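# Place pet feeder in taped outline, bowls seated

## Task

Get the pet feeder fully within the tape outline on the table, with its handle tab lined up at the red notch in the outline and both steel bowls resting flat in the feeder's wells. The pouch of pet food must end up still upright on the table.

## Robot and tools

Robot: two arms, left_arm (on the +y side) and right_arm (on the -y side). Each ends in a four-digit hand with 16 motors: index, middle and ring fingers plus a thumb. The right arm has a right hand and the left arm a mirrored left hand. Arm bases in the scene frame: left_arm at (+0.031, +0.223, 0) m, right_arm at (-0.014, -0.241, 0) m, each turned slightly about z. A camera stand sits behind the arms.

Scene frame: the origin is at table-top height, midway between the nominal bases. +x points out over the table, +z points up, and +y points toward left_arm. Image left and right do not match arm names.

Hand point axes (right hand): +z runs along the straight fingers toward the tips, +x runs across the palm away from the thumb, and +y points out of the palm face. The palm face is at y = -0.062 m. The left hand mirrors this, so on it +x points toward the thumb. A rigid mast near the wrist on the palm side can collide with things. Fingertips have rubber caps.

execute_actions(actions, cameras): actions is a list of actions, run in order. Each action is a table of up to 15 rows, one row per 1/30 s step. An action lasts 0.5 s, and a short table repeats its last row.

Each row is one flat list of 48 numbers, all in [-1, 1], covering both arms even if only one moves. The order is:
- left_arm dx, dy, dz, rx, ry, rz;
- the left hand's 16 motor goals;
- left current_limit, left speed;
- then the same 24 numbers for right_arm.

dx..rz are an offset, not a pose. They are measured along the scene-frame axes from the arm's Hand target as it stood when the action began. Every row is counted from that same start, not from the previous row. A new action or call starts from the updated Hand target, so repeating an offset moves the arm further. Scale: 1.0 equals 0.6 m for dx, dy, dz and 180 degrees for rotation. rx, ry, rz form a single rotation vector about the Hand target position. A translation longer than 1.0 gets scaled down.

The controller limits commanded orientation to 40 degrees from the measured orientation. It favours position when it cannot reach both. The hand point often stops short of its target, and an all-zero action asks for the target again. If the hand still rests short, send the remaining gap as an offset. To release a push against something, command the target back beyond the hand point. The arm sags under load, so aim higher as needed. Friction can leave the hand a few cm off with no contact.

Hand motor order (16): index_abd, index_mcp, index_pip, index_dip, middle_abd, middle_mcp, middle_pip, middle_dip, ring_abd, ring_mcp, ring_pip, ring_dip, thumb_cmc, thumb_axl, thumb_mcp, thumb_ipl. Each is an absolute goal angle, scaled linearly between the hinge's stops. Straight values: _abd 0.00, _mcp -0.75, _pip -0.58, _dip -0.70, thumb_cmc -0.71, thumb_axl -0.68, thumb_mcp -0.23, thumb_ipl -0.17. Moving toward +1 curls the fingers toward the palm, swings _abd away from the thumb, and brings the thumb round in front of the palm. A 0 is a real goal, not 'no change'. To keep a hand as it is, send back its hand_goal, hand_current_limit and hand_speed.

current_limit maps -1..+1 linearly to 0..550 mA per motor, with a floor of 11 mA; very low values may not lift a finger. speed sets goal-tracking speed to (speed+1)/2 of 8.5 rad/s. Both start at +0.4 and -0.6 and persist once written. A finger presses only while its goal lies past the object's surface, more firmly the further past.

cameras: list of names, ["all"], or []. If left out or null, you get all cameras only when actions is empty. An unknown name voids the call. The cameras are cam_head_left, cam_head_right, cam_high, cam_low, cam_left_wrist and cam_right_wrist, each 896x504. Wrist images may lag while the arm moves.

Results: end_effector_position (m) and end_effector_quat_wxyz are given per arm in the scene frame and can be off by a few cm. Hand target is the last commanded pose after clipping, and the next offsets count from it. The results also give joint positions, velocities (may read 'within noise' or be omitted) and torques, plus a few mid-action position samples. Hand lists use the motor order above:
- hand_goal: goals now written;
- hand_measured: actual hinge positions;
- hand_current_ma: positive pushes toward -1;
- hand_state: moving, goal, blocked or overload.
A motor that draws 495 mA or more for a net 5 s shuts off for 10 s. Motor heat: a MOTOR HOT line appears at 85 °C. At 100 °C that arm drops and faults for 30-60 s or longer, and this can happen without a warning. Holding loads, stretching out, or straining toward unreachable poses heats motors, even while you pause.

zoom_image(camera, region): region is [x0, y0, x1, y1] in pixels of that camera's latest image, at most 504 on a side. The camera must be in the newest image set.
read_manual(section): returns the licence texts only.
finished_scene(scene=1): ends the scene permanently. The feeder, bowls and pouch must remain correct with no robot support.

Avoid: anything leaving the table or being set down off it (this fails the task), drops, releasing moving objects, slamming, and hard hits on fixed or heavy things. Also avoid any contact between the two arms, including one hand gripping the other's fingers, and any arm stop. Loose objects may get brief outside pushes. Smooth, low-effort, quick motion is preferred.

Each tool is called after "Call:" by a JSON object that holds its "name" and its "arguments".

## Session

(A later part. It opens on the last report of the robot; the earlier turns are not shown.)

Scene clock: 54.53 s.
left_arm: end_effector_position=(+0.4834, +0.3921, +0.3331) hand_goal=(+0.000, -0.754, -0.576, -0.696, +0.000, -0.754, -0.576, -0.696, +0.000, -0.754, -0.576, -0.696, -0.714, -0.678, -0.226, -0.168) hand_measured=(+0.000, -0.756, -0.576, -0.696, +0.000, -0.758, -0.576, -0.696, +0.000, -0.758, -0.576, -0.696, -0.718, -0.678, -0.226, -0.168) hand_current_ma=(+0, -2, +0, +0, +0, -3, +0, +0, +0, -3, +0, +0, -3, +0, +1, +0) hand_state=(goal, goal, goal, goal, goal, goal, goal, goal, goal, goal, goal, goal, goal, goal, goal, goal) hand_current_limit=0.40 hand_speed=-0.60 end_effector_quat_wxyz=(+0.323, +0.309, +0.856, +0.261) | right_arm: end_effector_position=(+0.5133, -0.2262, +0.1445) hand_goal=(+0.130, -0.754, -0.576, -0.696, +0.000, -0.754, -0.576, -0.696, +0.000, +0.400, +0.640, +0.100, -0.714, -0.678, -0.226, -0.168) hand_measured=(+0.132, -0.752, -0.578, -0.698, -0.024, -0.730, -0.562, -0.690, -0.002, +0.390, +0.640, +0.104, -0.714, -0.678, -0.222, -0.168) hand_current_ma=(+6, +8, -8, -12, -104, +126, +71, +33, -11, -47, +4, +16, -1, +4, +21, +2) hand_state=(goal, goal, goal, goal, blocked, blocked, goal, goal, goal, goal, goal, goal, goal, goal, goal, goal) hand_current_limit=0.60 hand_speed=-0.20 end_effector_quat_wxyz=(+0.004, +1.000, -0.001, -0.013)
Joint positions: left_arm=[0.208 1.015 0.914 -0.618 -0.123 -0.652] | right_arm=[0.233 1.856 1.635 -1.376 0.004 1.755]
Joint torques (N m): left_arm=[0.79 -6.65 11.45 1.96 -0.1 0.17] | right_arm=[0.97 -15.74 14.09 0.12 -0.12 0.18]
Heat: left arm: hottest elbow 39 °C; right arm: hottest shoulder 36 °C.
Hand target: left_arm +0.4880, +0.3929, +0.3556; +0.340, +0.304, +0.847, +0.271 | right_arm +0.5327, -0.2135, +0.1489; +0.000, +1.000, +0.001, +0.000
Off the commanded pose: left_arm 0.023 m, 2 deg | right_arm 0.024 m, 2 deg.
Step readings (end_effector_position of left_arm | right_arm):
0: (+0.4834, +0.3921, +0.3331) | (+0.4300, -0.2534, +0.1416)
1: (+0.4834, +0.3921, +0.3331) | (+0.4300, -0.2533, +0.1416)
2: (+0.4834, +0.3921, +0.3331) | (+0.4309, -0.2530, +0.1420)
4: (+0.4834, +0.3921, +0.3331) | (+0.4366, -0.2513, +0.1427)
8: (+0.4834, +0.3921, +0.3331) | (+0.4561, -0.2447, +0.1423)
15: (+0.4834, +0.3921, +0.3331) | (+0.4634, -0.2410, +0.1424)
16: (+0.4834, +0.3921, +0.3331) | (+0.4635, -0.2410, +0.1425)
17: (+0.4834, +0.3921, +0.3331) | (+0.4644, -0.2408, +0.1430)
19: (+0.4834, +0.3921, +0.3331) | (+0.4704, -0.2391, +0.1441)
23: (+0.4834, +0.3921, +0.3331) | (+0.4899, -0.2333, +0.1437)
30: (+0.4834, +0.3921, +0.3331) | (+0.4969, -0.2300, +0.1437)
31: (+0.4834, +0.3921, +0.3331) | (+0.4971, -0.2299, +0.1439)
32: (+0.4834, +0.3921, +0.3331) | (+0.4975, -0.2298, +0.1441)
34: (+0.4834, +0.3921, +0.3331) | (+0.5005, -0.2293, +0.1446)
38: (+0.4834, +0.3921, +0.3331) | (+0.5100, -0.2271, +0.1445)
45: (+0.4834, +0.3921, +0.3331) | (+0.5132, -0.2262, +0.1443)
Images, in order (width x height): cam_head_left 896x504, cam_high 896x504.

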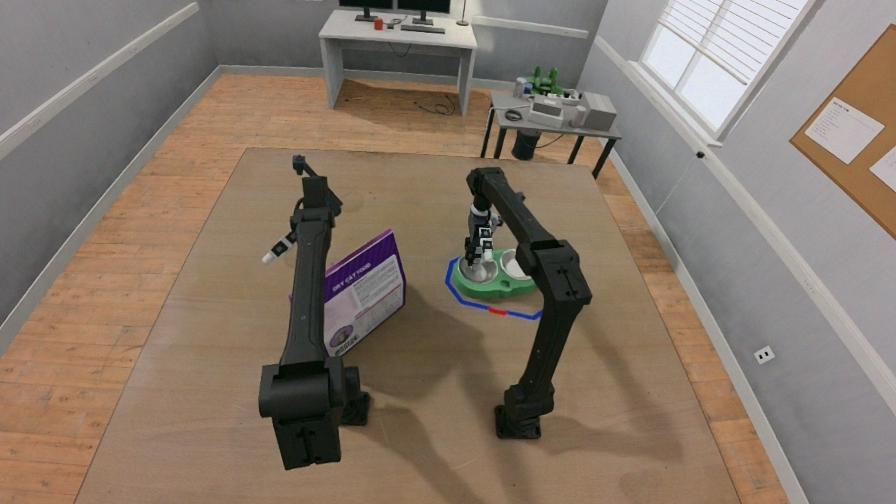

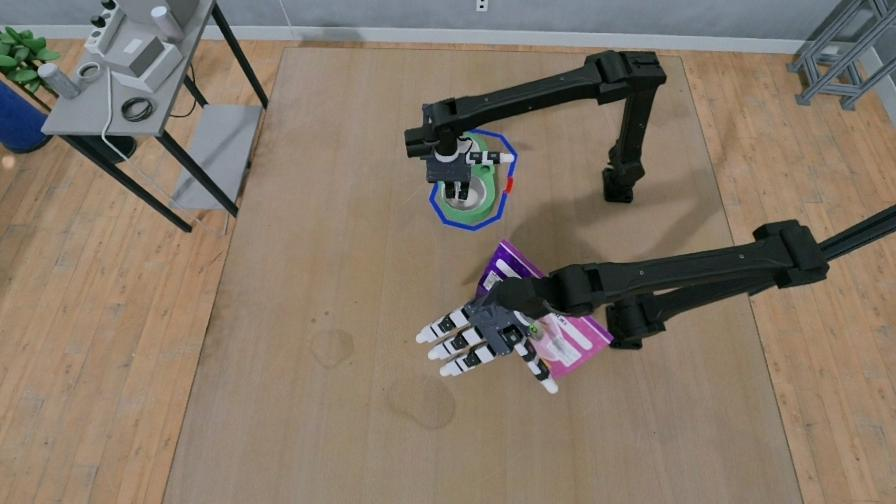

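Call:
{"name": "execute_actions", "arguments": {"actions": [[[0,0,0,0,0,0,0,-0.754,-0.576,-0.696,0,-0.754,-0.576,-0.696,0,-0.754,-0.576,-0.696,-0.714,-0.678,-0.226,-0.168,0.4,-0.6,-0.05,-0.03,0.03,0,0,0,0.13,-0.754,-0.576,-0.696,0,-0.754,-0.576,-0.696,0,0.4,0.64,0.1,-0.714,-0.678,-0.226,-0.168,0.6,-0.2]],[[0,0,0,0,0,0,0,-0.754,-0.576,-0.696,0,-0.754,-0.576,-0.696,0,-0.754,-0.576,-0.696,-0.714,-0.678,-0.226,-0.168,0.4,-0.6,0,0,0.095,0,0,0,0.13,-0.754,-0.576,-0.696,0,-0.754,-0.576,-0.696,0,0.4,0.64,0.1,-0.714,-0.678,-0.226,-0.168,0.6,-0.2]],[[0,0,0,0,0,0,0,-0.754,-0.576,-0.696,0,-0.754,-0.576,-0.696,0,-0.754,-0.576,-0.696,-0.714,-0.678,-0.226,-0.168,0.4,-0.6,0,-0.085,0,0,0,0,0.13,-0.754,-0.576,-0.696,0,-0.754,-0.576,-0.696,0,0.4,0.64,0.1,-0.714,-0.678,-0.226,-0.168,0.6,-0.2]],[[0,0,0,0,0,0,0,-0.754,-0.576,-0.696,0,-0.754,-0.576,-0.696,0,-0.754,-0.576,-0.696,-0.714,-0.678,-0.226,-0.168,0.4,-0.6,0,-0.085,0,0,0,0,0.13,-0.754,-0.576,-0.696,0,-0.754,-0.576,-0.696,0,0.4,0.64,0.1,-0.714,-0.678,-0.226,-0.168,0.6,-0.2]],[[0,0,0,0,0,0,0,-0.754,-0.576,-0.696,0,-0.754,-0.576,-0.696,0,-0.754,-0.576,-0.696,-0.714,-0.678,-0.226,-0.168,0.4,-0.6,0.0,-0.086,0,0,0,0,0.13,-0.754,-0.576,-0.696,0,-0.754,-0.576,-0.696,0,0.4,0.64,0.1,-0.714,-0.678,-0.226,-0.168,0.6,-0.2]]], "cameras": ["cam_head_left","cam_high"]}}

Call:
{"name": "zoom_image", "arguments": {"camera": "cam_high", "region": [400, 80, 560, 240]}}

Call:
{"name": "zoom_image", "arguments": {"camera": "cam_head_left", "region": [420, 220, 600, 370]}}

Scene clock: 58.13 s.
left_arm: end_effector_position=(+0.4834, +0.3921, +0.3331) hand_goal=(+0.000, -0.754, -0.576, -0.696, +0.000, -0.754, -0.576, -0.696, +0.000, -0.754, -0.576, -0.696, -0.714, -0.678, -0.226, -0.168) hand_measured=(+0.000, -0.756, -0.576, -0.696, +0.000, -0.758, -0.576, -0.696, +0.000, -0.758, -0.576, -0.696, -0.718, -0.678, -0.226, -0.168) hand_current_ma=(+0, -2, +0, +0, +0, -3, +0, +0, +0, -3, +0, +0, -3, +0, +1, +0) hand_state=(goal, goal, goal, goal, goal, goal, goal, goal, goal, goal, goal, goal, goal, goal, goal, goal) hand_current_limit=0.40 hand_speed=-0.60 end_effector_quat_wxyz=(+0.323, +0.309, +0.856, +0.261) | right_arm: end_effector_position=(+0.4920, -0.3860, +0.2037) hand_goal=(+0.130, -0.754, -0.576, -0.696, +0.000, -0.754, -0.576, -0.696, +0.000, +0.400, +0.640, +0.100, -0.714, -0.678, -0.226, -0.168) hand_measured=(+0.132, -0.752, -0.578, -0.698, -0.002, -0.752, -0.574, -0.694, -0.002, +0.390, +0.640, +0.104, -0.714, -0.678, -0.222, -0.168) hand_current_ma=(+5, +6, -8, -12, -9, +7, +11, +14, -11, -47, +4, +16, -1, +4, +21, +2) hand_state=(goal, goal, goal, goal, goal, goal, goal, goal, goal, goal, goal, goal, goal, goal, goal, goal) hand_current_limit=0.60 hand_speed=-0.20 end_effector_quat_wxyz=(-0.001, +1.000, -0.007, -0.021)
Joint positions: left_arm=[0.208 1.015 0.914 -0.618 -0.123 -0.652] | right_arm=[-0.06 1.771 1.672 -1.514 0.002 1.473]
Joint torques (N m): left_arm=[0.73 -6.71 11.45 1.98 -0.1 0.17] | right_arm=[-0.09 -18.02 12.72 -0.18 -0.01 -0.07]
Heat: left arm: hottest elbow 39 °C; right arm: hottest shoulder 37 °C.
Hand target: left_arm +0.4880, +0.3929, +0.3556; +0.340, +0.304, +0.847, +0.271 | right_arm +0.5028, -0.3851, +0.2238; +0.000, +1.000, +0.001, +0.000
Off the commanded pose: left_arm 0.023 m, 2 deg | right_arm 0.023 m, 3 deg.
Step readings (end_effector_position of left_arm | right_arm):
0: (+0.4834, +0.3921, +0.3331) | (+0.5133, -0.2262, +0.1445)
1: (+0.4834, +0.3921, +0.3331) | (+0.5133, -0.2262, +0.1445)
2: (+0.4834, +0.3921, +0.3331) | (+0.5132, -0.2262, +0.1445)
4: (+0.4834, +0.3921, +0.3331) | (+0.5131, -0.2263, +0.1451)
8: (+0.4834, +0.3921, +0.3331) | (+0.5109, -0.2264, +0.1507)
15: (+0.4834, +0.3921, +0.3331) | (+0.5086, -0.2267, +0.1647)
16: (+0.4834, +0.3921, +0.3331) | (+0.5083, -0.2268, +0.1655)
17: (+0.4834, +0.3921, +0.3331) | (+0.5056, -0.2273, +0.1665)
19: (+0.4834, +0.3921, +0.3331) | (+0.4966, -0.2290, +0.1688)
23: (+0.4834, +0.3921, +0.3331) | (+0.4849, -0.2311, +0.1783)
30: (+0.4834, +0.3921, +0.3331) | (+0.4883, -0.2305, +0.1974)
31: (+0.4834, +0.3921, +0.3331) | (+0.4888, -0.2306, +0.1989)
32: (+0.4834, +0.3921, +0.3331) | (+0.4891, -0.2333, +0.1996)
34: (+0.4834, +0.3921, +0.3331) | (+0.4905, -0.2393, +0.2005)
38: (+0.4834, +0.3921, +0.3331) | (+0.4923, -0.2634, +0.2024)
45: (+0.4834, +0.3921, +0.3331) | (+0.4933, -0.2853, +0.2032)
46: (+0.4834, +0.3921, +0.3331) | (+0.4935, -0.2852, +0.2031)
47: (+0.4834, +0.3921, +0.3331) | (+0.4939, -0.2865, +0.2031)
49: (+0.4834, +0.3921, +0.3331) | (+0.4952, -0.2913, +0.2030)
53: (+0.4834, +0.3921, +0.3331) | (+0.4955, -0.3127, +0.2037)
60: (+0.4834, +0.3921, +0.3331) | (+0.4946, -0.3347, +0.2041)
61: (+0.4834, +0.3921, +0.3331) | (+0.4948, -0.3349, +0.2041)
62: (+0.4834, +0.3921, +0.3331) | (+0.4951, -0.3364, +0.2041)
64: (+0.4834, +0.3921, +0.3331) | (+0.4960, -0.3414, +0.2039)
68: (+0.4834, +0.3921, +0.3331) | (+0.4943, -0.3636, +0.2038)
75: (+0.4834, +0.3921, +0.3331) | (+0.4911, -0.3858, +0.2038)
Images, in order (width x height): cam_head_left 896x504, cam_high 896x504.

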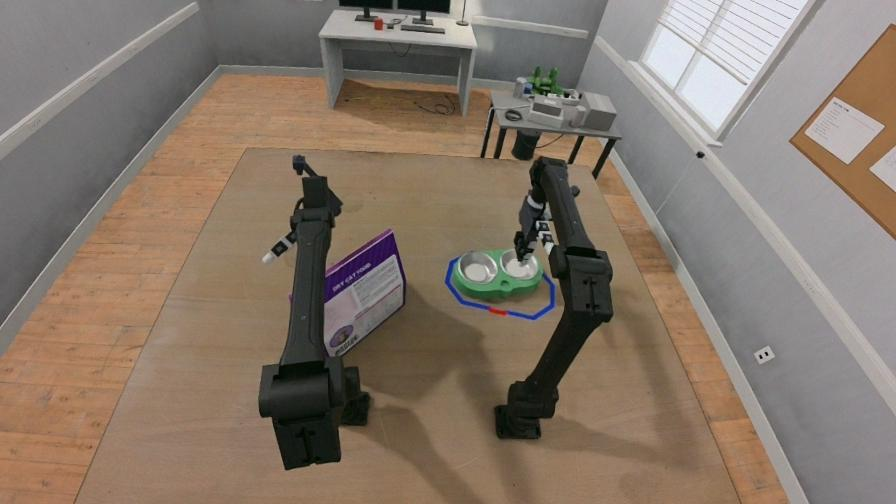

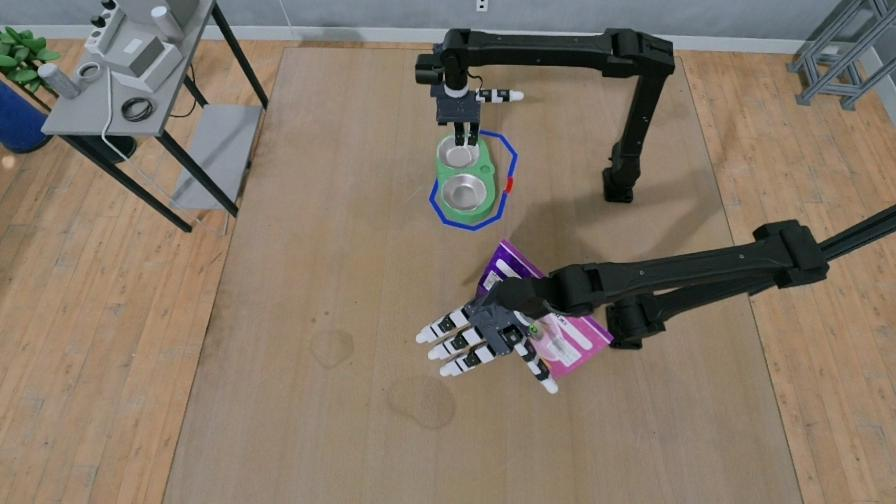

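Scaled by 3.150 from the camera's 896x504 image, which has a finer 1280x720 frame.

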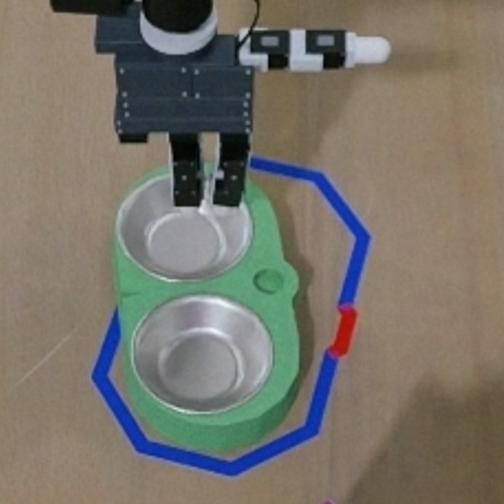

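Scaled by 2.800 from the camera's 896x504 image, which has a finer 1280x720 frame.

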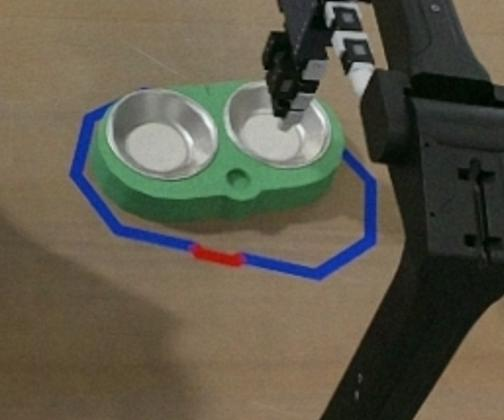

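Call:
{"name": "execute_actions", "arguments": {"actions": [[[0,0,0,0,0,0,0,-0.754,-0.576,-0.696,0,-0.754,-0.576,-0.696,0,-0.754,-0.576,-0.696,-0.714,-0.678,-0.226,-0.168,0.4,-0.6,0.012,0.013,-0.03,0,0,0,0.13,-0.754,-0.576,-0.696,0,-0.754,-0.576,-0.696,0,0.4,0.64,0.1,-0.714,-0.678,-0.226,-0.168,0.6,-0.2]],[[0,0,0,0,0,0,0,-0.754,-0.576,-0.696,0,-0.754,-0.576,-0.696,0,-0.754,-0.576,-0.696,-0.714,-0.678,-0.226,-0.168,0.4,-0.6,0,0,-0.045,0,0,0,0.13,-0.754,-0.576,-0.696,0,-0.754,-0.576,-0.696,0,0.4,0.64,0.1,-0.714,-0.678,-0.226,-0.168,0.6,-0.2]],[[0,0,0,0,0,0,0,-0.754,-0.576,-0.696,0,-0.754,-0.576,-0.696,0,-0.754,-0.576,-0.696,-0.714,-0.678,-0.226,-0.168,0.4,-0.6,0,0,-0.045,0,0,0,0.13,-0.754,-0.576,-0.696,0,-0.754,-0.576,-0.696,0,0.4,0.64,0.1,-0.714,-0.678,-0.226,-0.168,0.6,-0.2]]], "cameras": ["cam_head_left","cam_high","cam_right_wrist"]}}

Call:
{"name": "zoom_image", "arguments": {"camera": "cam_head_left", "region": [420, 220, 600, 370]}}

Scene clock: 60.63 s.
left_arm: end_effector_position=(+0.4834, +0.3921, +0.3331) hand_goal=(+0.000, -0.754, -0.576, -0.696, +0.000, -0.754, -0.576, -0.696, +0.000, -0.754, -0.576, -0.696, -0.714, -0.678, -0.226, -0.168) hand_measured=(+0.000, -0.756, -0.576, -0.696, +0.000, -0.758, -0.576, -0.696, +0.000, -0.758, -0.576, -0.696, -0.718, -0.678, -0.226, -0.168) hand_current_ma=(+0, -2, +0, +0, +0, -3, +0, +0, +0, -3, +0, +0, -3, +0, +1, +0) hand_state=(goal, goal, goal, goal, goal, goal, goal, goal, goal, goal, goal, goal, goal, goal, goal, goal) hand_current_limit=0.40 hand_speed=-0.60 end_effector_quat_wxyz=(+0.323, +0.309, +0.856, +0.261) | right_arm: end_effector_position=(+0.5084, -0.3838, +0.1658) hand_goal=(+0.130, -0.754, -0.576, -0.696, +0.000, -0.754, -0.576, -0.696, +0.000, +0.400, +0.640, +0.100, -0.714, -0.678, -0.226, -0.168) hand_measured=(+0.132, -0.752, -0.578, -0.698, -0.002, -0.752, -0.574, -0.694, -0.002, +0.390, +0.640, +0.104, -0.714, -0.678, -0.222, -0.168) hand_current_ma=(+5, +6, -8, -12, -9, +7, +11, +14, -11, -47, +4, +16, -1, +4, +21, +2) hand_state=(goal, goal, goal, goal, goal, goal, goal, goal, goal, goal, goal, goal, goal, goal, goal, goal) hand_current_limit=0.60 hand_speed=-0.20 end_effector_quat_wxyz=(+0.002, +1.000, -0.003, +0.010)
Joint positions: left_arm=[0.208 1.015 0.914 -0.618 -0.123 -0.652] | right_arm=[-0.052 1.786 1.595 -1.36 0.001 1.473]
Joint torques (N m): left_arm=[0.85 -6.71 11.45 1.98 -0.09 0.17] | right_arm=[0.62 -15.91 8.55 0.66 -0.01 0.11]
Heat: left arm: hottest elbow 39 °C; right arm: hottest shoulder 37 °C.
Hand target: left_arm +0.4880, +0.3929, +0.3556; +0.340, +0.304, +0.847, +0.271 | right_arm +0.5100, -0.3772, +0.1519; -0.001, +1.000, +0.001, +0.000
Off the commanded pose: left_arm 0.023 m, 2 deg | right_arm 0.015 m, 1 deg.
Step readings (end_effector_position of left_arm | right_arm):
0: (+0.4834, +0.3921, +0.3331) | (+0.4920, -0.3860, +0.2037)
1: (+0.4834, +0.3921, +0.3331) | (+0.4920, -0.3860, +0.2037)
2: (+0.4834, +0.3921, +0.3331) | (+0.4920, -0.3860, +0.2037)
4: (+0.4834, +0.3921, +0.3331) | (+0.4928, -0.3854, +0.2036)
8: (+0.4834, +0.3921, +0.3331) | (+0.4963, -0.3842, +0.2034)
15: (+0.4834, +0.3921, +0.3331) | (+0.4980, -0.3827, +0.2032)
16: (+0.4834, +0.3921, +0.3331) | (+0.4981, -0.3827, +0.2032)
17: (+0.4834, +0.3921, +0.3331) | (+0.4993, -0.3828, +0.2031)
19: (+0.4834, +0.3921, +0.3331) | (+0.5043, -0.3834, +0.2026)
23: (+0.4834, +0.3921, +0.3331) | (+0.5088, -0.3838, +0.1982)
30: (+0.4834, +0.3921, +0.3331) | (+0.5078, -0.3837, +0.1942)
31: (+0.4834, +0.3921, +0.3331) | (+0.5080, -0.3838, +0.1940)
32: (+0.4834, +0.3921, +0.3331) | (+0.5086, -0.3838, +0.1928)
34: (+0.4834, +0.3921, +0.3331) | (+0.5099, -0.3840, +0.1874)
38: (+0.4834, +0.3921, +0.3331) | (+0.5068, -0.3836, +0.1733)
45: (+0.4834, +0.3921, +0.3331) | (+0.5081, -0.3838, +0.1658)
camera_calibration:
cam_right_wrist: T_world_to_cam=[[-0.76653, -0.641565, -0.0287431, 0.179739], [-0.478181, 0.540301, 0.6924, 0.294689], [-0.42869, 0.54449, -0.720941, 0.672295], [0, 0, 0, 1]] pos_world=[0.566896, -0.409964, 0.285808]
Images, in order (width x height): cam_head_left 896x504, cam_high 896x504, cam_right_wrist 896x504.

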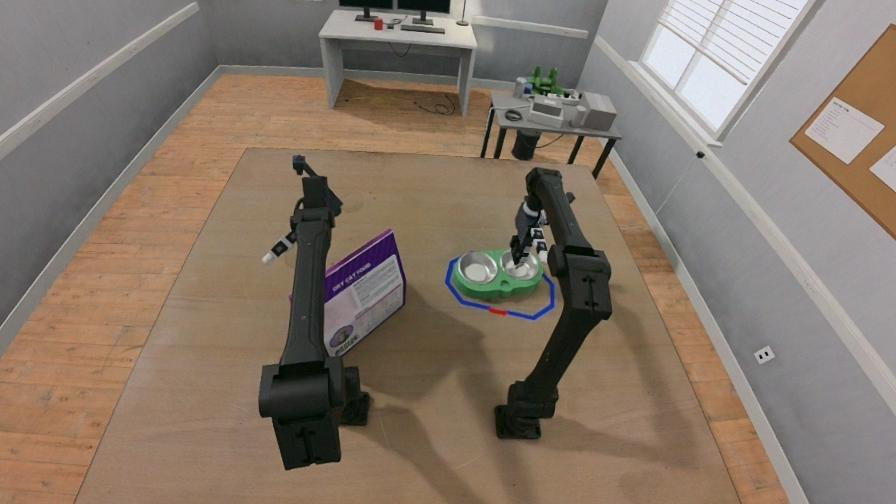

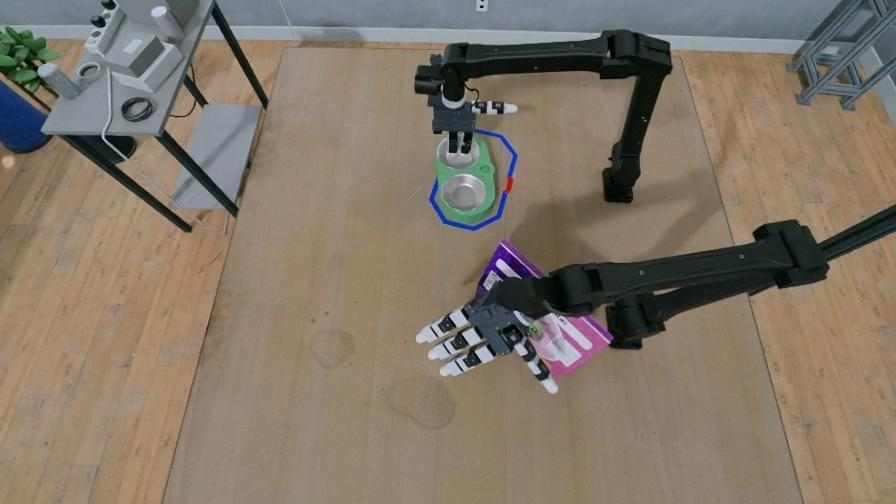

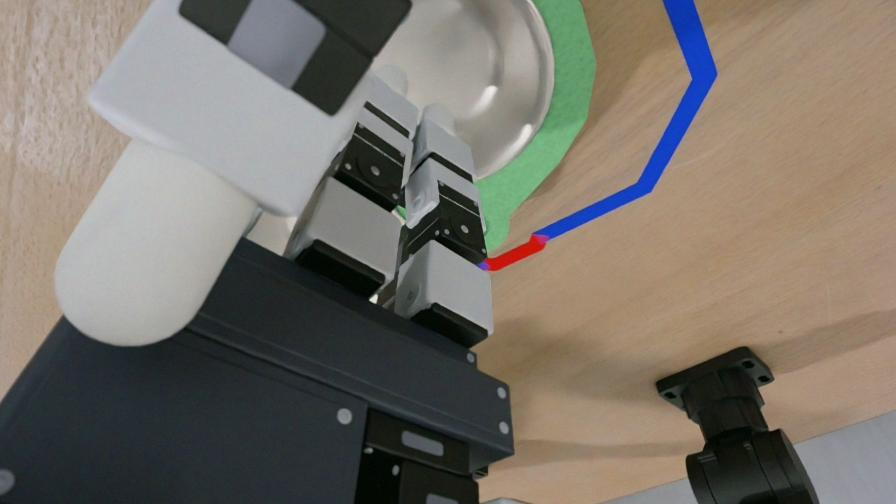

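Scaled by 2.800 from the camera's 896x504 image, which has a finer 1280x720 frame.

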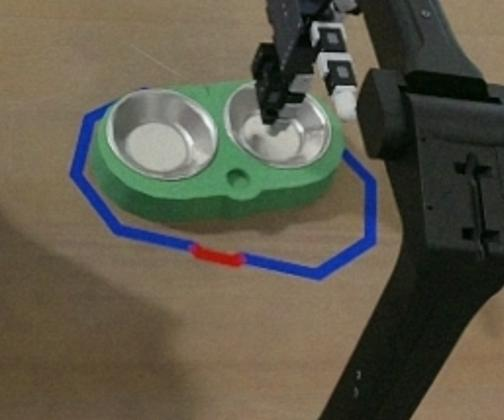

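Call:
{"name": "execute_actions", "arguments": {"actions": [[[0,0,0,0,0,0,0,-0.754,-0.576,-0.696,0,-0.754,-0.576,-0.696,0,-0.754,-0.576,-0.696,-0.714,-0.678,-0.226,-0.168,0.4,-0.6,-0.015,0,-0.025,0,0,0,0.13,-0.754,-0.576,-0.696,0,-0.754,-0.576,-0.696,0,0.4,0.64,0.1,-0.714,-0.678,-0.226,-0.168,0.6,-0.2]],[[0,0,0,0,0,0,0,-0.754,-0.576,-0.696,0,-0.754,-0.576,-0.696,0,-0.754,-0.576,-0.696,-0.714,-0.678,-0.226,-0.168,0.4,-0.6,-0.05,-0.004,0.01,0,0,0,0.13,-0.754,-0.576,-0.696,0,-0.754,-0.576,-0.696,0,0.4,0.64,0.1,-0.714,-0.678,-0.226,-0.168,0.6,-0.2]],[[0,0,0,0,0,0,0,-0.754,-0.576,-0.696,0,-0.754,-0.576,-0.696,0,-0.754,-0.576,-0.696,-0.714,-0.678,-0.226,-0.168,0.4,-0.6,-0.05,-0.004,0.01,0,0,0,0.13,-0.754,-0.576,-0.696,0,-0.754,-0.576,-0.696,0,0.4,0.64,0.1,-0.714,-0.678,-0.226,-0.168,0.6,-0.2]],[[0,0,0,0,0,0,0,-0.754,-0.576,-0.696,0,-0.754,-0.576,-0.696,0,-0.754,-0.576,-0.696,-0.714,-0.678,-0.226,-0.168,0.4,-0.6,-0.04,-0.004,0,0,0,0,0.13,-0.754,-0.576,-0.696,0,-0.754,-0.576,-0.696,0,0.4,0.64,0.1,-0.714,-0.678,-0.226,-0.168,0.6,-0.2]]], "cameras": ["cam_head_left","cam_high"]}}

Call:
{"name": "zoom_image", "arguments": {"camera": "cam_head_left", "region": [420, 220, 600, 370]}}

Call:
{"name": "zoom_image", "arguments": {"camera": "cam_high", "region": [400, 80, 560, 240]}}

Scene clock: 63.17 s.
left_arm: end_effector_position=(+0.4834, +0.3921, +0.3331) hand_goal=(+0.000, -0.754, -0.576, -0.696, +0.000, -0.754, -0.576, -0.696, +0.000, -0.754, -0.576, -0.696, -0.714, -0.678, -0.226, -0.168) hand_measured=(+0.000, -0.756, -0.576, -0.696, +0.000, -0.758, -0.576, -0.696, +0.000, -0.758, -0.576, -0.696, -0.718, -0.678, -0.226, -0.168) hand_current_ma=(+0, -2, +0, +0, +0, -3, +0, +0, +0, -3, +0, +0, -3, +0, +1, +0) hand_state=(goal, goal, goal, goal, goal, goal, goal, goal, goal, goal, goal, goal, goal, goal, goal, goal) hand_current_limit=0.40 hand_speed=-0.60 end_effector_quat_wxyz=(+0.323, +0.309, +0.856, +0.261) | right_arm: end_effector_position=(+0.4255, -0.3794, +0.1497) hand_goal=(+0.130, -0.754, -0.576, -0.696, +0.000, -0.754, -0.576, -0.696, +0.000, +0.400, +0.640, +0.100, -0.714, -0.678, -0.226, -0.168) hand_measured=(+0.166, -0.752, -0.574, -0.696, +0.002, -0.752, -0.574, -0.694, -0.002, +0.390, +0.640, +0.104, -0.714, -0.678, -0.222, -0.168) hand_current_ma=(+154, +6, +5, -5, +11, +13, +11, +14, -10, -51, +4, +16, -1, +4, +24, +2) hand_state=(blocked, goal, goal, goal, goal, goal, goal, goal, goal, goal, goal, goal, goal, goal, goal, goal) hand_current_limit=0.60 hand_speed=-0.20 end_effector_quat_wxyz=(+0.001, +1.000, +0.002, +0.004)
Joint positions: left_arm=[0.208 1.015 0.914 -0.618 -0.123 -0.652] | right_arm=[-0.061 1.591 1.298 -1.269 0.001 1.454]
Joint torques (N m): left_arm=[0.79 -6.71 11.44 1.98 -0.1 0.17] | right_arm=[-1.61 -15.21 7.61 0.18 0.01 -0.06]
Heat: left arm: hottest elbow 40 °C; right arm: hottest shoulder 37 °C.
Hand target: left_arm +0.4880, +0.3929, +0.3556; +0.340, +0.304, +0.847, +0.271 | right_arm +0.4171, -0.3844, +0.1489; -0.001, +1.000, +0.001, +0.001
Off the commanded pose: left_arm 0.023 m, 2 deg | right_arm 0.010 m, 0 deg.
Step readings (end_effector_position of left_arm | right_arm):
0: (+0.4834, +0.3921, +0.3331) | (+0.5084, -0.3838, +0.1658)
1: (+0.4834, +0.3921, +0.3331) | (+0.5083, -0.3838, +0.1656)
2: (+0.4834, +0.3921, +0.3331) | (+0.5084, -0.3838, +0.1643)
4: (+0.4834, +0.3921, +0.3331) | (+0.5082, -0.3838, +0.1597)
8: (+0.4834, +0.3921, +0.3331) | (+0.5006, -0.3830, +0.1469)
15: (+0.4834, +0.3921, +0.3331) | (+0.5003, -0.3830, +0.1442)
16: (+0.4834, +0.3921, +0.3331) | (+0.5003, -0.3830, +0.1440)
17: (+0.4834, +0.3921, +0.3331) | (+0.4993, -0.3829, +0.1428)
19: (+0.4834, +0.3921, +0.3331) | (+0.4935, -0.3822, +0.1395)
23: (+0.4834, +0.3921, +0.3331) | (+0.4802, -0.3808, +0.1433)
30: (+0.4834, +0.3921, +0.3331) | (+0.4767, -0.3805, +0.1440)
31: (+0.4834, +0.3921, +0.3331) | (+0.4766, -0.3805, +0.1440)
32: (+0.4834, +0.3921, +0.3331) | (+0.4753, -0.3803, +0.1435)
34: (+0.4834, +0.3921, +0.3331) | (+0.4700, -0.3798, +0.1442)
38: (+0.4834, +0.3921, +0.3331) | (+0.4534, -0.3781, +0.1471)
45: (+0.4834, +0.3921, +0.3331) | (+0.4493, -0.3777, +0.1494)
46: (+0.4834, +0.3921, +0.3331) | (+0.4491, -0.3777, +0.1493)
47: (+0.4834, +0.3921, +0.3331) | (+0.4472, -0.3779, +0.1486)
49: (+0.4834, +0.3921, +0.3331) | (+0.4430, -0.3791, +0.1489)
53: (+0.4834, +0.3921, +0.3331) | (+0.4289, -0.3790, +0.1496)
60: (+0.4834, +0.3921, +0.3331) | (+0.4254, -0.3794, +0.1497)
Images, in order (width x height): cam_head_left 896x504, cam_high 896x504.

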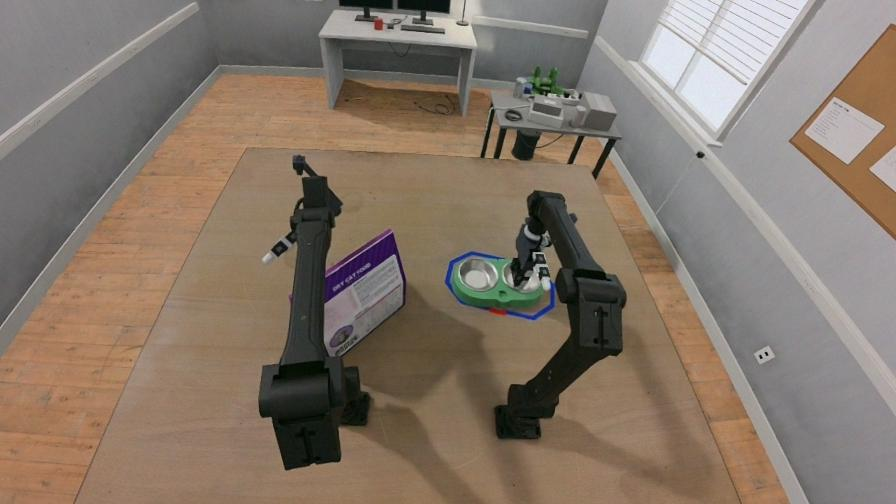

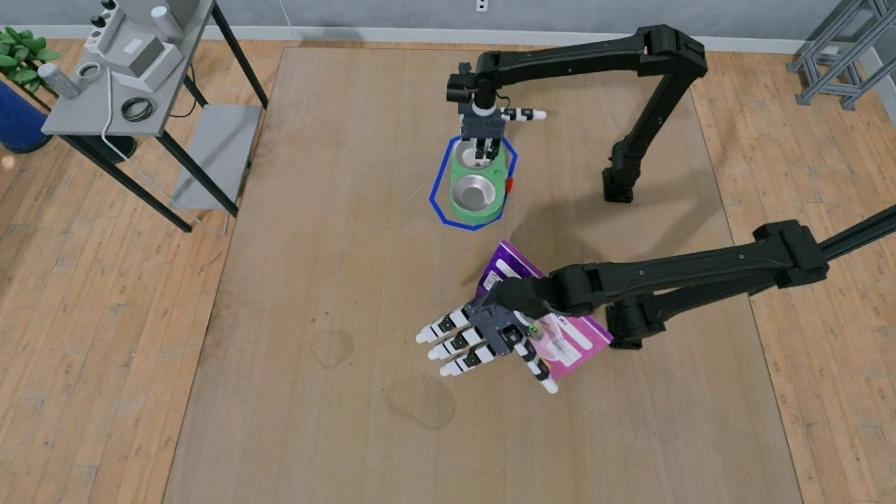

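Scaled by 2.800 from the camera's 896x504 image, which has a finer 1280x720 frame.

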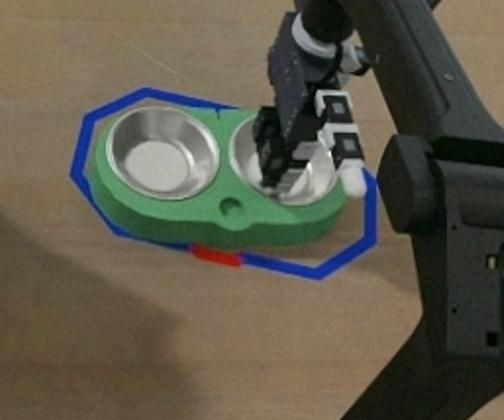

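Scaled by 3.150 from the camera's 896x504 image, which has a finer 1280x720 frame.

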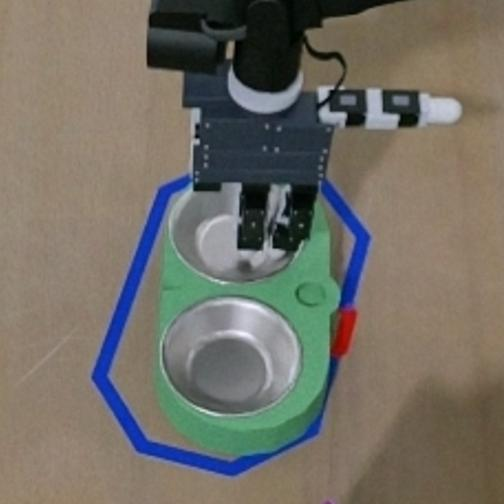

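Call:
{"name": "execute_actions", "arguments": {"actions": [[[0,0,0,0,0,0,0,-0.754,-0.576,-0.696,0,-0.754,-0.576,-0.696,0,-0.754,-0.576,-0.696,-0.714,-0.678,-0.226,-0.168,0.4,-0.6,-0.037,-0.027,0,0,0,0,0.13,-0.754,-0.576,-0.696,0,-0.754,-0.576,-0.696,0,0.4,0.64,0.1,-0.714,-0.678,-0.226,-0.168,0.6,-0.2]],[[0,0,0,0,0,0,0,-0.754,-0.576,-0.696,0,-0.754,-0.576,-0.696,0,-0.754,-0.576,-0.696,-0.714,-0.678,-0.226,-0.168,0.4,-0.6,-0.037,-0.022,0,0,0,0,0.13,-0.754,-0.576,-0.696,0,-0.754,-0.576,-0.696,0,0.4,0.64,0.1,-0.714,-0.678,-0.226,-0.168,0.6,-0.2]]], "cameras": ["cam_head_left","cam_high"]}}

Call:
{"name": "zoom_image", "arguments": {"camera": "cam_head_left", "region": [420, 220, 600, 370]}}

Call:
{"name": "zoom_image", "arguments": {"camera": "cam_high", "region": [400, 80, 560, 240]}}

Scene clock: 65.27 s.
left_arm: end_effector_position=(+0.4834, +0.3921, +0.3331) hand_goal=(+0.000, -0.754, -0.576, -0.696, +0.000, -0.754, -0.576, -0.696, +0.000, -0.754, -0.576, -0.696, -0.714, -0.678, -0.226, -0.168) hand_measured=(+0.000, -0.756, -0.576, -0.696, +0.000, -0.758, -0.576, -0.696, +0.000, -0.758, -0.576, -0.696, -0.718, -0.678, -0.226, -0.168) hand_current_ma=(+0, -2, +0, +0, +0, -3, +0, +0, +0, -3, +0, +0, -3, +0, +1, +0) hand_state=(goal, goal, goal, goal, goal, goal, goal, goal, goal, goal, goal, goal, goal, goal, goal, goal) hand_current_limit=0.40 hand_speed=-0.60 end_effector_quat_wxyz=(+0.323, +0.309, +0.856, +0.261) | right_arm: end_effector_position=(+0.3817, -0.4095, +0.1507) hand_goal=(+0.130, -0.754, -0.576, -0.696, +0.000, -0.754, -0.576, -0.696, +0.000, +0.400, +0.640, +0.100, -0.714, -0.678, -0.226, -0.168) hand_measured=(+0.170, -0.764, -0.584, -0.698, +0.002, -0.752, -0.574, -0.694, -0.002, +0.390, +0.640, +0.104, -0.714, -0.678, -0.222, -0.168) hand_current_ma=(+169, -51, -34, -10, +10, +13, +11, +14, -10, -51, +4, +16, -1, +4, +24, +2) hand_state=(blocked, goal, goal, goal, goal, goal, goal, goal, goal, goal, goal, goal, goal, goal, goal, goal) hand_current_limit=0.60 hand_speed=-0.20 end_effector_quat_wxyz=(-0.001, +1.000, +0.000, +0.006)
Joint positions: left_arm=[0.208 1.015 0.914 -0.618 -0.123 -0.652] | right_arm=[-0.145 1.491 1.186 -1.253 -0.004 1.373]
Joint torques (N m): left_arm=[0.79 -6.71 11.45 1.96 -0.1 0.17] | right_arm=[-1.61 -13.45 7.58 0.13 0.19 -0.08]
Heat: left arm: hottest elbow 40 °C; right arm: hottest shoulder 37 °C.
Hand target: left_arm +0.4880, +0.3929, +0.3556; +0.340, +0.304, +0.847, +0.271 | right_arm +0.3725, -0.4139, +0.1488; -0.001, +1.000, +0.001, +0.000
Off the commanded pose: left_arm 0.023 m, 2 deg | right_arm 0.010 m, 1 deg.
Step readings (end_effector_position of left_arm | right_arm):
0: (+0.4834, +0.3921, +0.3331) | (+0.4255, -0.3794, +0.1497)
1: (+0.4834, +0.3921, +0.3331) | (+0.4254, -0.3796, +0.1497)
2: (+0.4834, +0.3921, +0.3331) | (+0.4240, -0.3799, +0.1492)
4: (+0.4834, +0.3921, +0.3331) | (+0.4201, -0.3821, +0.1491)
8: (+0.4834, +0.3921, +0.3331) | (+0.4067, -0.3911, +0.1504)
15: (+0.4834, +0.3921, +0.3331) | (+0.4029, -0.3969, +0.1508)
16: (+0.4834, +0.3921, +0.3331) | (+0.4027, -0.3969, +0.1507)
17: (+0.4834, +0.3921, +0.3331) | (+0.4015, -0.3978, +0.1502)
19: (+0.4834, +0.3921, +0.3331) | (+0.3980, -0.3998, +0.1504)
23: (+0.4834, +0.3921, +0.3331) | (+0.3854, -0.4049, +0.1509)
30: (+0.4834, +0.3921, +0.3331) | (+0.3813, -0.4094, +0.1507)
Images, in order (width x height): cam_head_left 896x504, cam_high 896x504.

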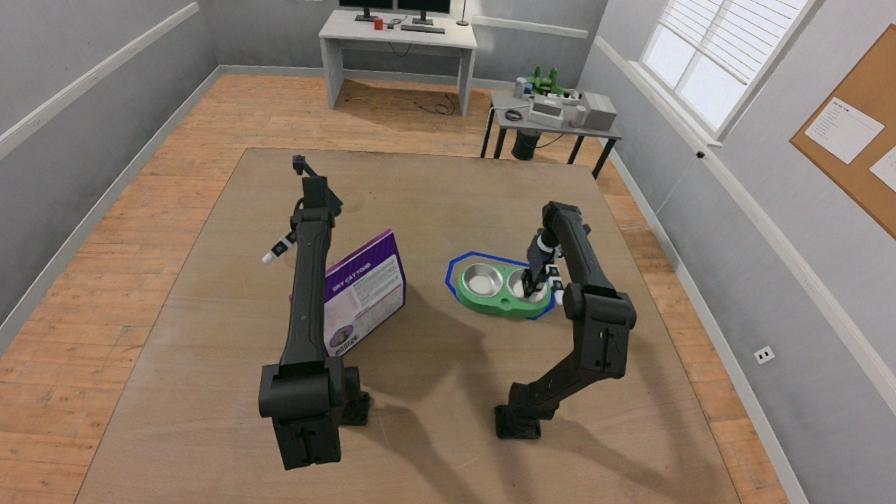

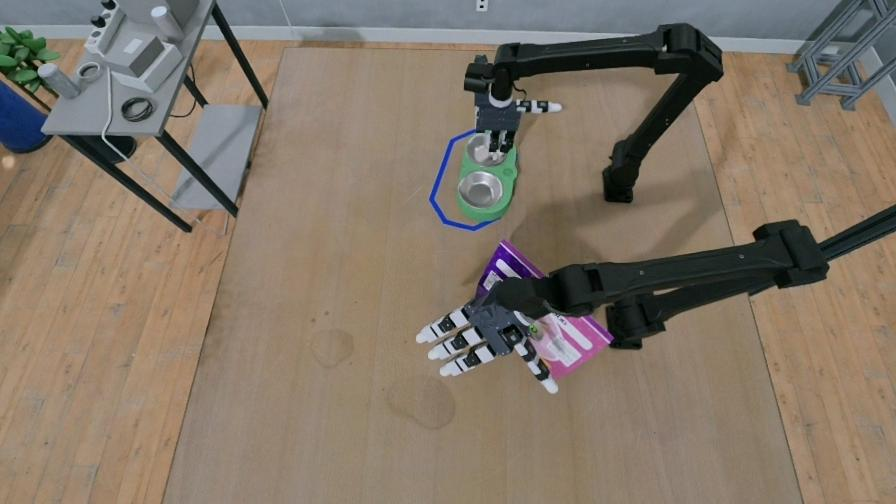

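Scaled by 2.800 from the camera's 896x504 image, which has a finer 1280x720 frame.

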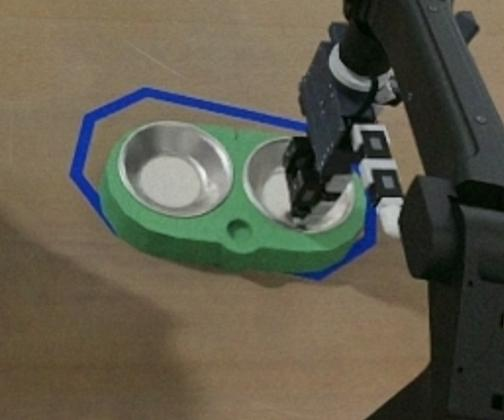

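Scaled by 3.150 from the camera's 896x504 image, which has a finer 1280x720 frame.

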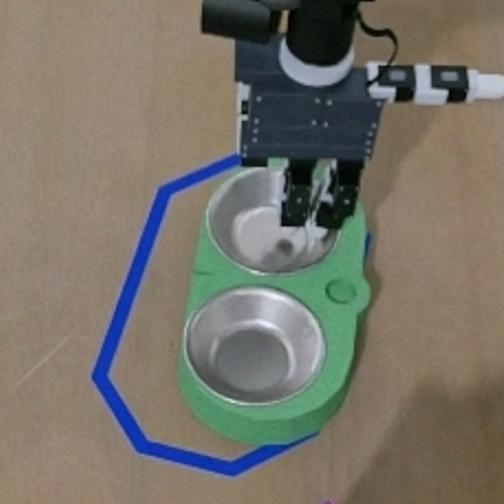

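Call:
{"name": "execute_actions", "arguments": {"actions": [[[0,0,0,0,0,0,0,-0.754,-0.576,-0.696,0,-0.754,-0.576,-0.696,0,-0.754,-0.576,-0.696,-0.714,-0.678,-0.226,-0.168,0.4,-0.6,0.035,0.015,0.03,0,0,0,0.13,-0.754,-0.576,-0.696,0,-0.754,-0.576,-0.696,0,0.4,0.64,0.1,-0.714,-0.678,-0.226,-0.168,0.6,-0.2]],[[0,0,0,0,0,0,0,-0.754,-0.576,-0.696,0,-0.754,-0.576,-0.696,0,-0.754,-0.576,-0.696,-0.714,-0.678,-0.226,-0.168,0.4,-0.6,0,0,0.095,0,0,0,0.13,-0.754,-0.576,-0.696,0,-0.754,-0.576,-0.696,0,0.4,0.64,0.1,-0.714,-0.678,-0.226,-0.168,0.6,-0.2]],[[0,0,0,0,0,0,0,-0.754,-0.576,-0.696,0,-0.754,-0.576,-0.696,0,-0.754,-0.576,-0.696,-0.714,-0.678,-0.226,-0.168,0.4,-0.6,0.027,0.09,0,0,0,0,0.13,-0.754,-0.576,-0.696,0,-0.754,-0.576,-0.696,0,0.4,0.64,0.1,-0.714,-0.678,-0.226,-0.168,0.6,-0.2]],[[0,0,0,0,0,0,0,-0.754,-0.576,-0.696,0,-0.754,-0.576,-0.696,0,-0.754,-0.576,-0.696,-0.714,-0.678,-0.226,-0.168,0.4,-0.6,0.027,0.09,0,0,0,0,0.13,-0.754,-0.576,-0.696,0,-0.754,-0.576,-0.696,0,0.4,0.64,0.1,-0.714,-0.678,-0.226,-0.168,0.6,-0.2]],[[0,0,0,0,0,0,0,-0.754,-0.576,-0.696,0,-0.754,-0.576,-0.696,0,-0.754,-0.576,-0.696,-0.714,-0.678,-0.226,-0.168,0.4,-0.6,0.027,0.09,0,0,0,0,0.13,-0.754,-0.576,-0.696,0,-0.754,-0.576,-0.696,0,0.4,0.64,0.1,-0.714,-0.678,-0.226,-0.168,0.6,-0.2]]], "cameras": ["cam_head_left","cam_high"]}}

Call:
{"name": "zoom_image", "arguments": {"camera": "cam_head_left", "region": [420, 220, 600, 370]}}

Call:
{"name": "zoom_image", "arguments": {"camera": "cam_high", "region": [400, 80, 560, 240]}}

Scene clock: 68.93 s.
left_arm: end_effector_position=(+0.4834, +0.3921, +0.3331) hand_goal=(+0.000, -0.754, -0.576, -0.696, +0.000, -0.754, -0.576, -0.696, +0.000, -0.754, -0.576, -0.696, -0.714, -0.678, -0.226, -0.168) hand_measured=(+0.000, -0.756, -0.576, -0.696, +0.000, -0.758, -0.576, -0.696, +0.000, -0.758, -0.576, -0.696, -0.718, -0.678, -0.226, -0.168) hand_current_ma=(+0, -2, +0, +0, +0, -3, +0, +0, +0, -3, +0, +0, -3, +0, +1, +0) hand_state=(goal, goal, goal, goal, goal, goal, goal, goal, goal, goal, goal, goal, goal, goal, goal, goal) hand_current_limit=0.40 hand_speed=-0.60 end_effector_quat_wxyz=(+0.323, +0.309, +0.856, +0.261) | right_arm: end_effector_position=(+0.4258, -0.2441, +0.2122) hand_goal=(+0.130, -0.754, -0.576, -0.696, +0.000, -0.754, -0.576, -0.696, +0.000, +0.400, +0.640, +0.100, -0.714, -0.678, -0.226, -0.168) hand_measured=(+0.132, -0.752, -0.578, -0.698, +0.002, -0.752, -0.574, -0.694, -0.002, +0.390, +0.640, +0.104, -0.714, -0.678, -0.222, -0.168) hand_current_ma=(+10, +8, -8, -11, +8, +8, +10, +13, -10, -51, +4, +16, +0, +4, +24, +2) hand_state=(goal, goal, goal, goal, goal, goal, goal, goal, goal, goal, goal, goal, goal, goal, goal, goal) hand_current_limit=0.60 hand_speed=-0.20 end_effector_quat_wxyz=(+0.000, +1.000, +0.008, -0.013)
Joint positions: left_arm=[0.208 1.015 0.914 -0.618 -0.123 -0.652] | right_arm=[0.228 1.588 1.46 -1.469 -0.004 1.73]
Joint torques (N m): left_arm=[0.73 -6.71 11.44 1.96 -0.1 0.17] | right_arm=[-0.79 -12.63 14.05 -0.17 0.17 0.2]
Heat: left arm: hottest elbow 40 °C; right arm: hottest elbow 38 °C.
Hand target: left_arm +0.4880, +0.3929, +0.3556; +0.340, +0.304, +0.847, +0.271 | right_arm +0.4421, -0.2429, +0.2238; +0.000, +1.000, +0.001, +0.000
Off the commanded pose: left_arm 0.023 m, 2 deg | right_arm 0.020 m, 2 deg.
Step readings (end_effector_position of left_arm | right_arm):
0: (+0.4834, +0.3921, +0.3331) | (+0.3817, -0.4095, +0.1507)
1: (+0.4834, +0.3921, +0.3331) | (+0.3817, -0.4095, +0.1507)
2: (+0.4834, +0.3921, +0.3331) | (+0.3810, -0.4094, +0.1507)
4: (+0.4834, +0.3921, +0.3331) | (+0.3790, -0.4090, +0.1507)
8: (+0.4834, +0.3921, +0.3331) | (+0.3750, -0.4069, +0.1514)
15: (+0.4834, +0.3921, +0.3331) | (+0.3756, -0.4057, +0.1549)
16: (+0.4834, +0.3921, +0.3331) | (+0.3754, -0.4057, +0.1552)
17: (+0.4834, +0.3921, +0.3331) | (+0.3744, -0.4055, +0.1573)
19: (+0.4834, +0.3921, +0.3331) | (+0.3723, -0.4052, +0.1656)
23: (+0.4834, +0.3921, +0.3331) | (+0.3762, -0.4061, +0.1881)
30: (+0.4834, +0.3921, +0.3331) | (+0.3792, -0.4067, +0.2009)
31: (+0.4834, +0.3921, +0.3331) | (+0.3790, -0.4063, +0.2009)
32: (+0.4834, +0.3921, +0.3331) | (+0.3786, -0.4047, +0.2010)
34: (+0.4834, +0.3921, +0.3331) | (+0.3800, -0.3954, +0.2014)
38: (+0.4834, +0.3921, +0.3331) | (+0.3894, -0.3638, +0.2043)
45: (+0.4834, +0.3921, +0.3331) | (+0.3948, -0.3484, +0.2100)
46: (+0.4834, +0.3921, +0.3331) | (+0.3946, -0.3484, +0.2103)
47: (+0.4834, +0.3921, +0.3331) | (+0.3949, -0.3462, +0.2107)
49: (+0.4834, +0.3921, +0.3331) | (+0.3966, -0.3402, +0.2118)
53: (+0.4834, +0.3921, +0.3331) | (+0.4066, -0.3127, +0.2125)
60: (+0.4834, +0.3921, +0.3331) | (+0.4100, -0.2967, +0.2102)
61: (+0.4834, +0.3921, +0.3331) | (+0.4097, -0.2966, +0.2101)
62: (+0.4834, +0.3921, +0.3331) | (+0.4099, -0.2945, +0.2105)
64: (+0.4834, +0.3921, +0.3331) | (+0.4129, -0.2885, +0.2120)
68: (+0.4834, +0.3921, +0.3331) | (+0.4239, -0.2610, +0.2136)
75: (+0.4834, +0.3921, +0.3331) | (+0.4263, -0.2444, +0.2110)
Images, in order (width x height): cam_head_left 896x504, cam_high 896x504.

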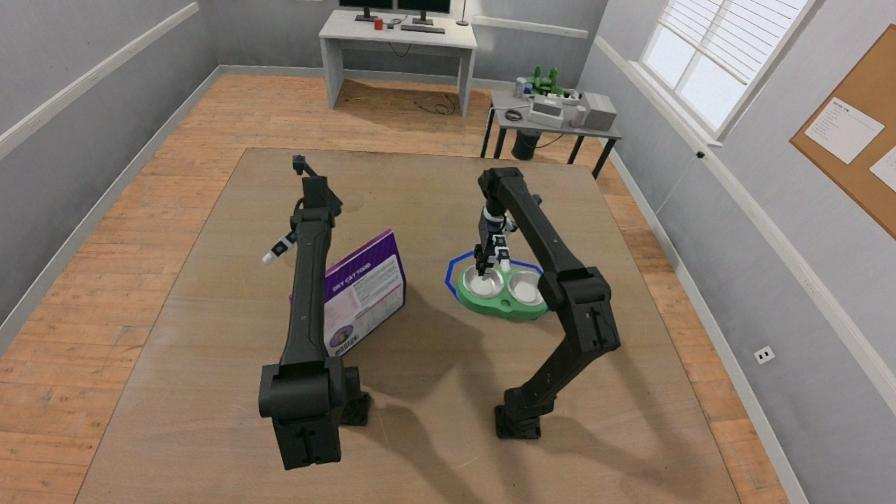

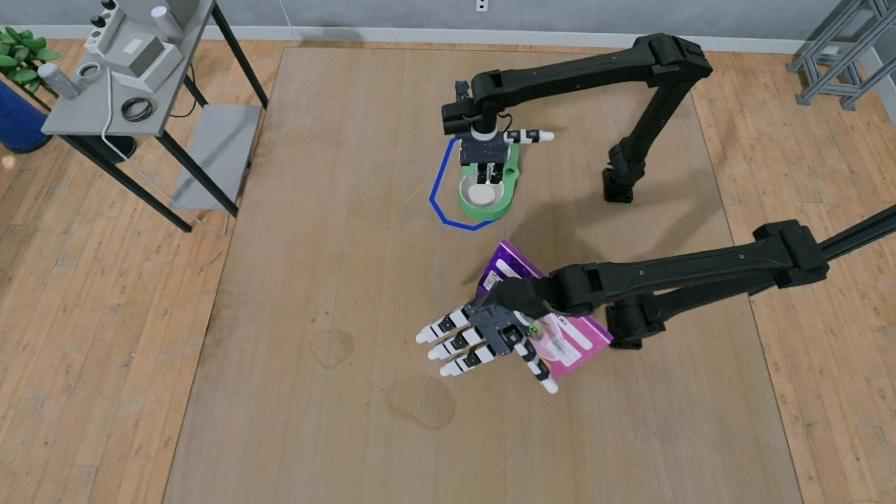

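Scaled by 2.800 from the camera's 896x504 image, which has a finer 1280x720 frame.

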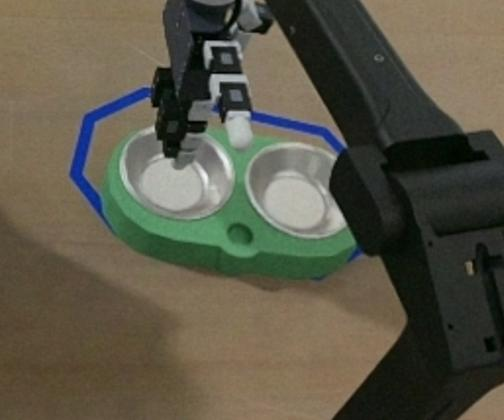

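Scaled by 3.150 from the camera's 896x504 image, which has a finer 1280x720 frame.

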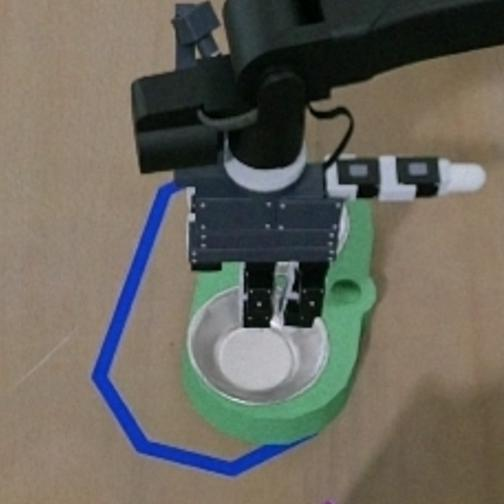

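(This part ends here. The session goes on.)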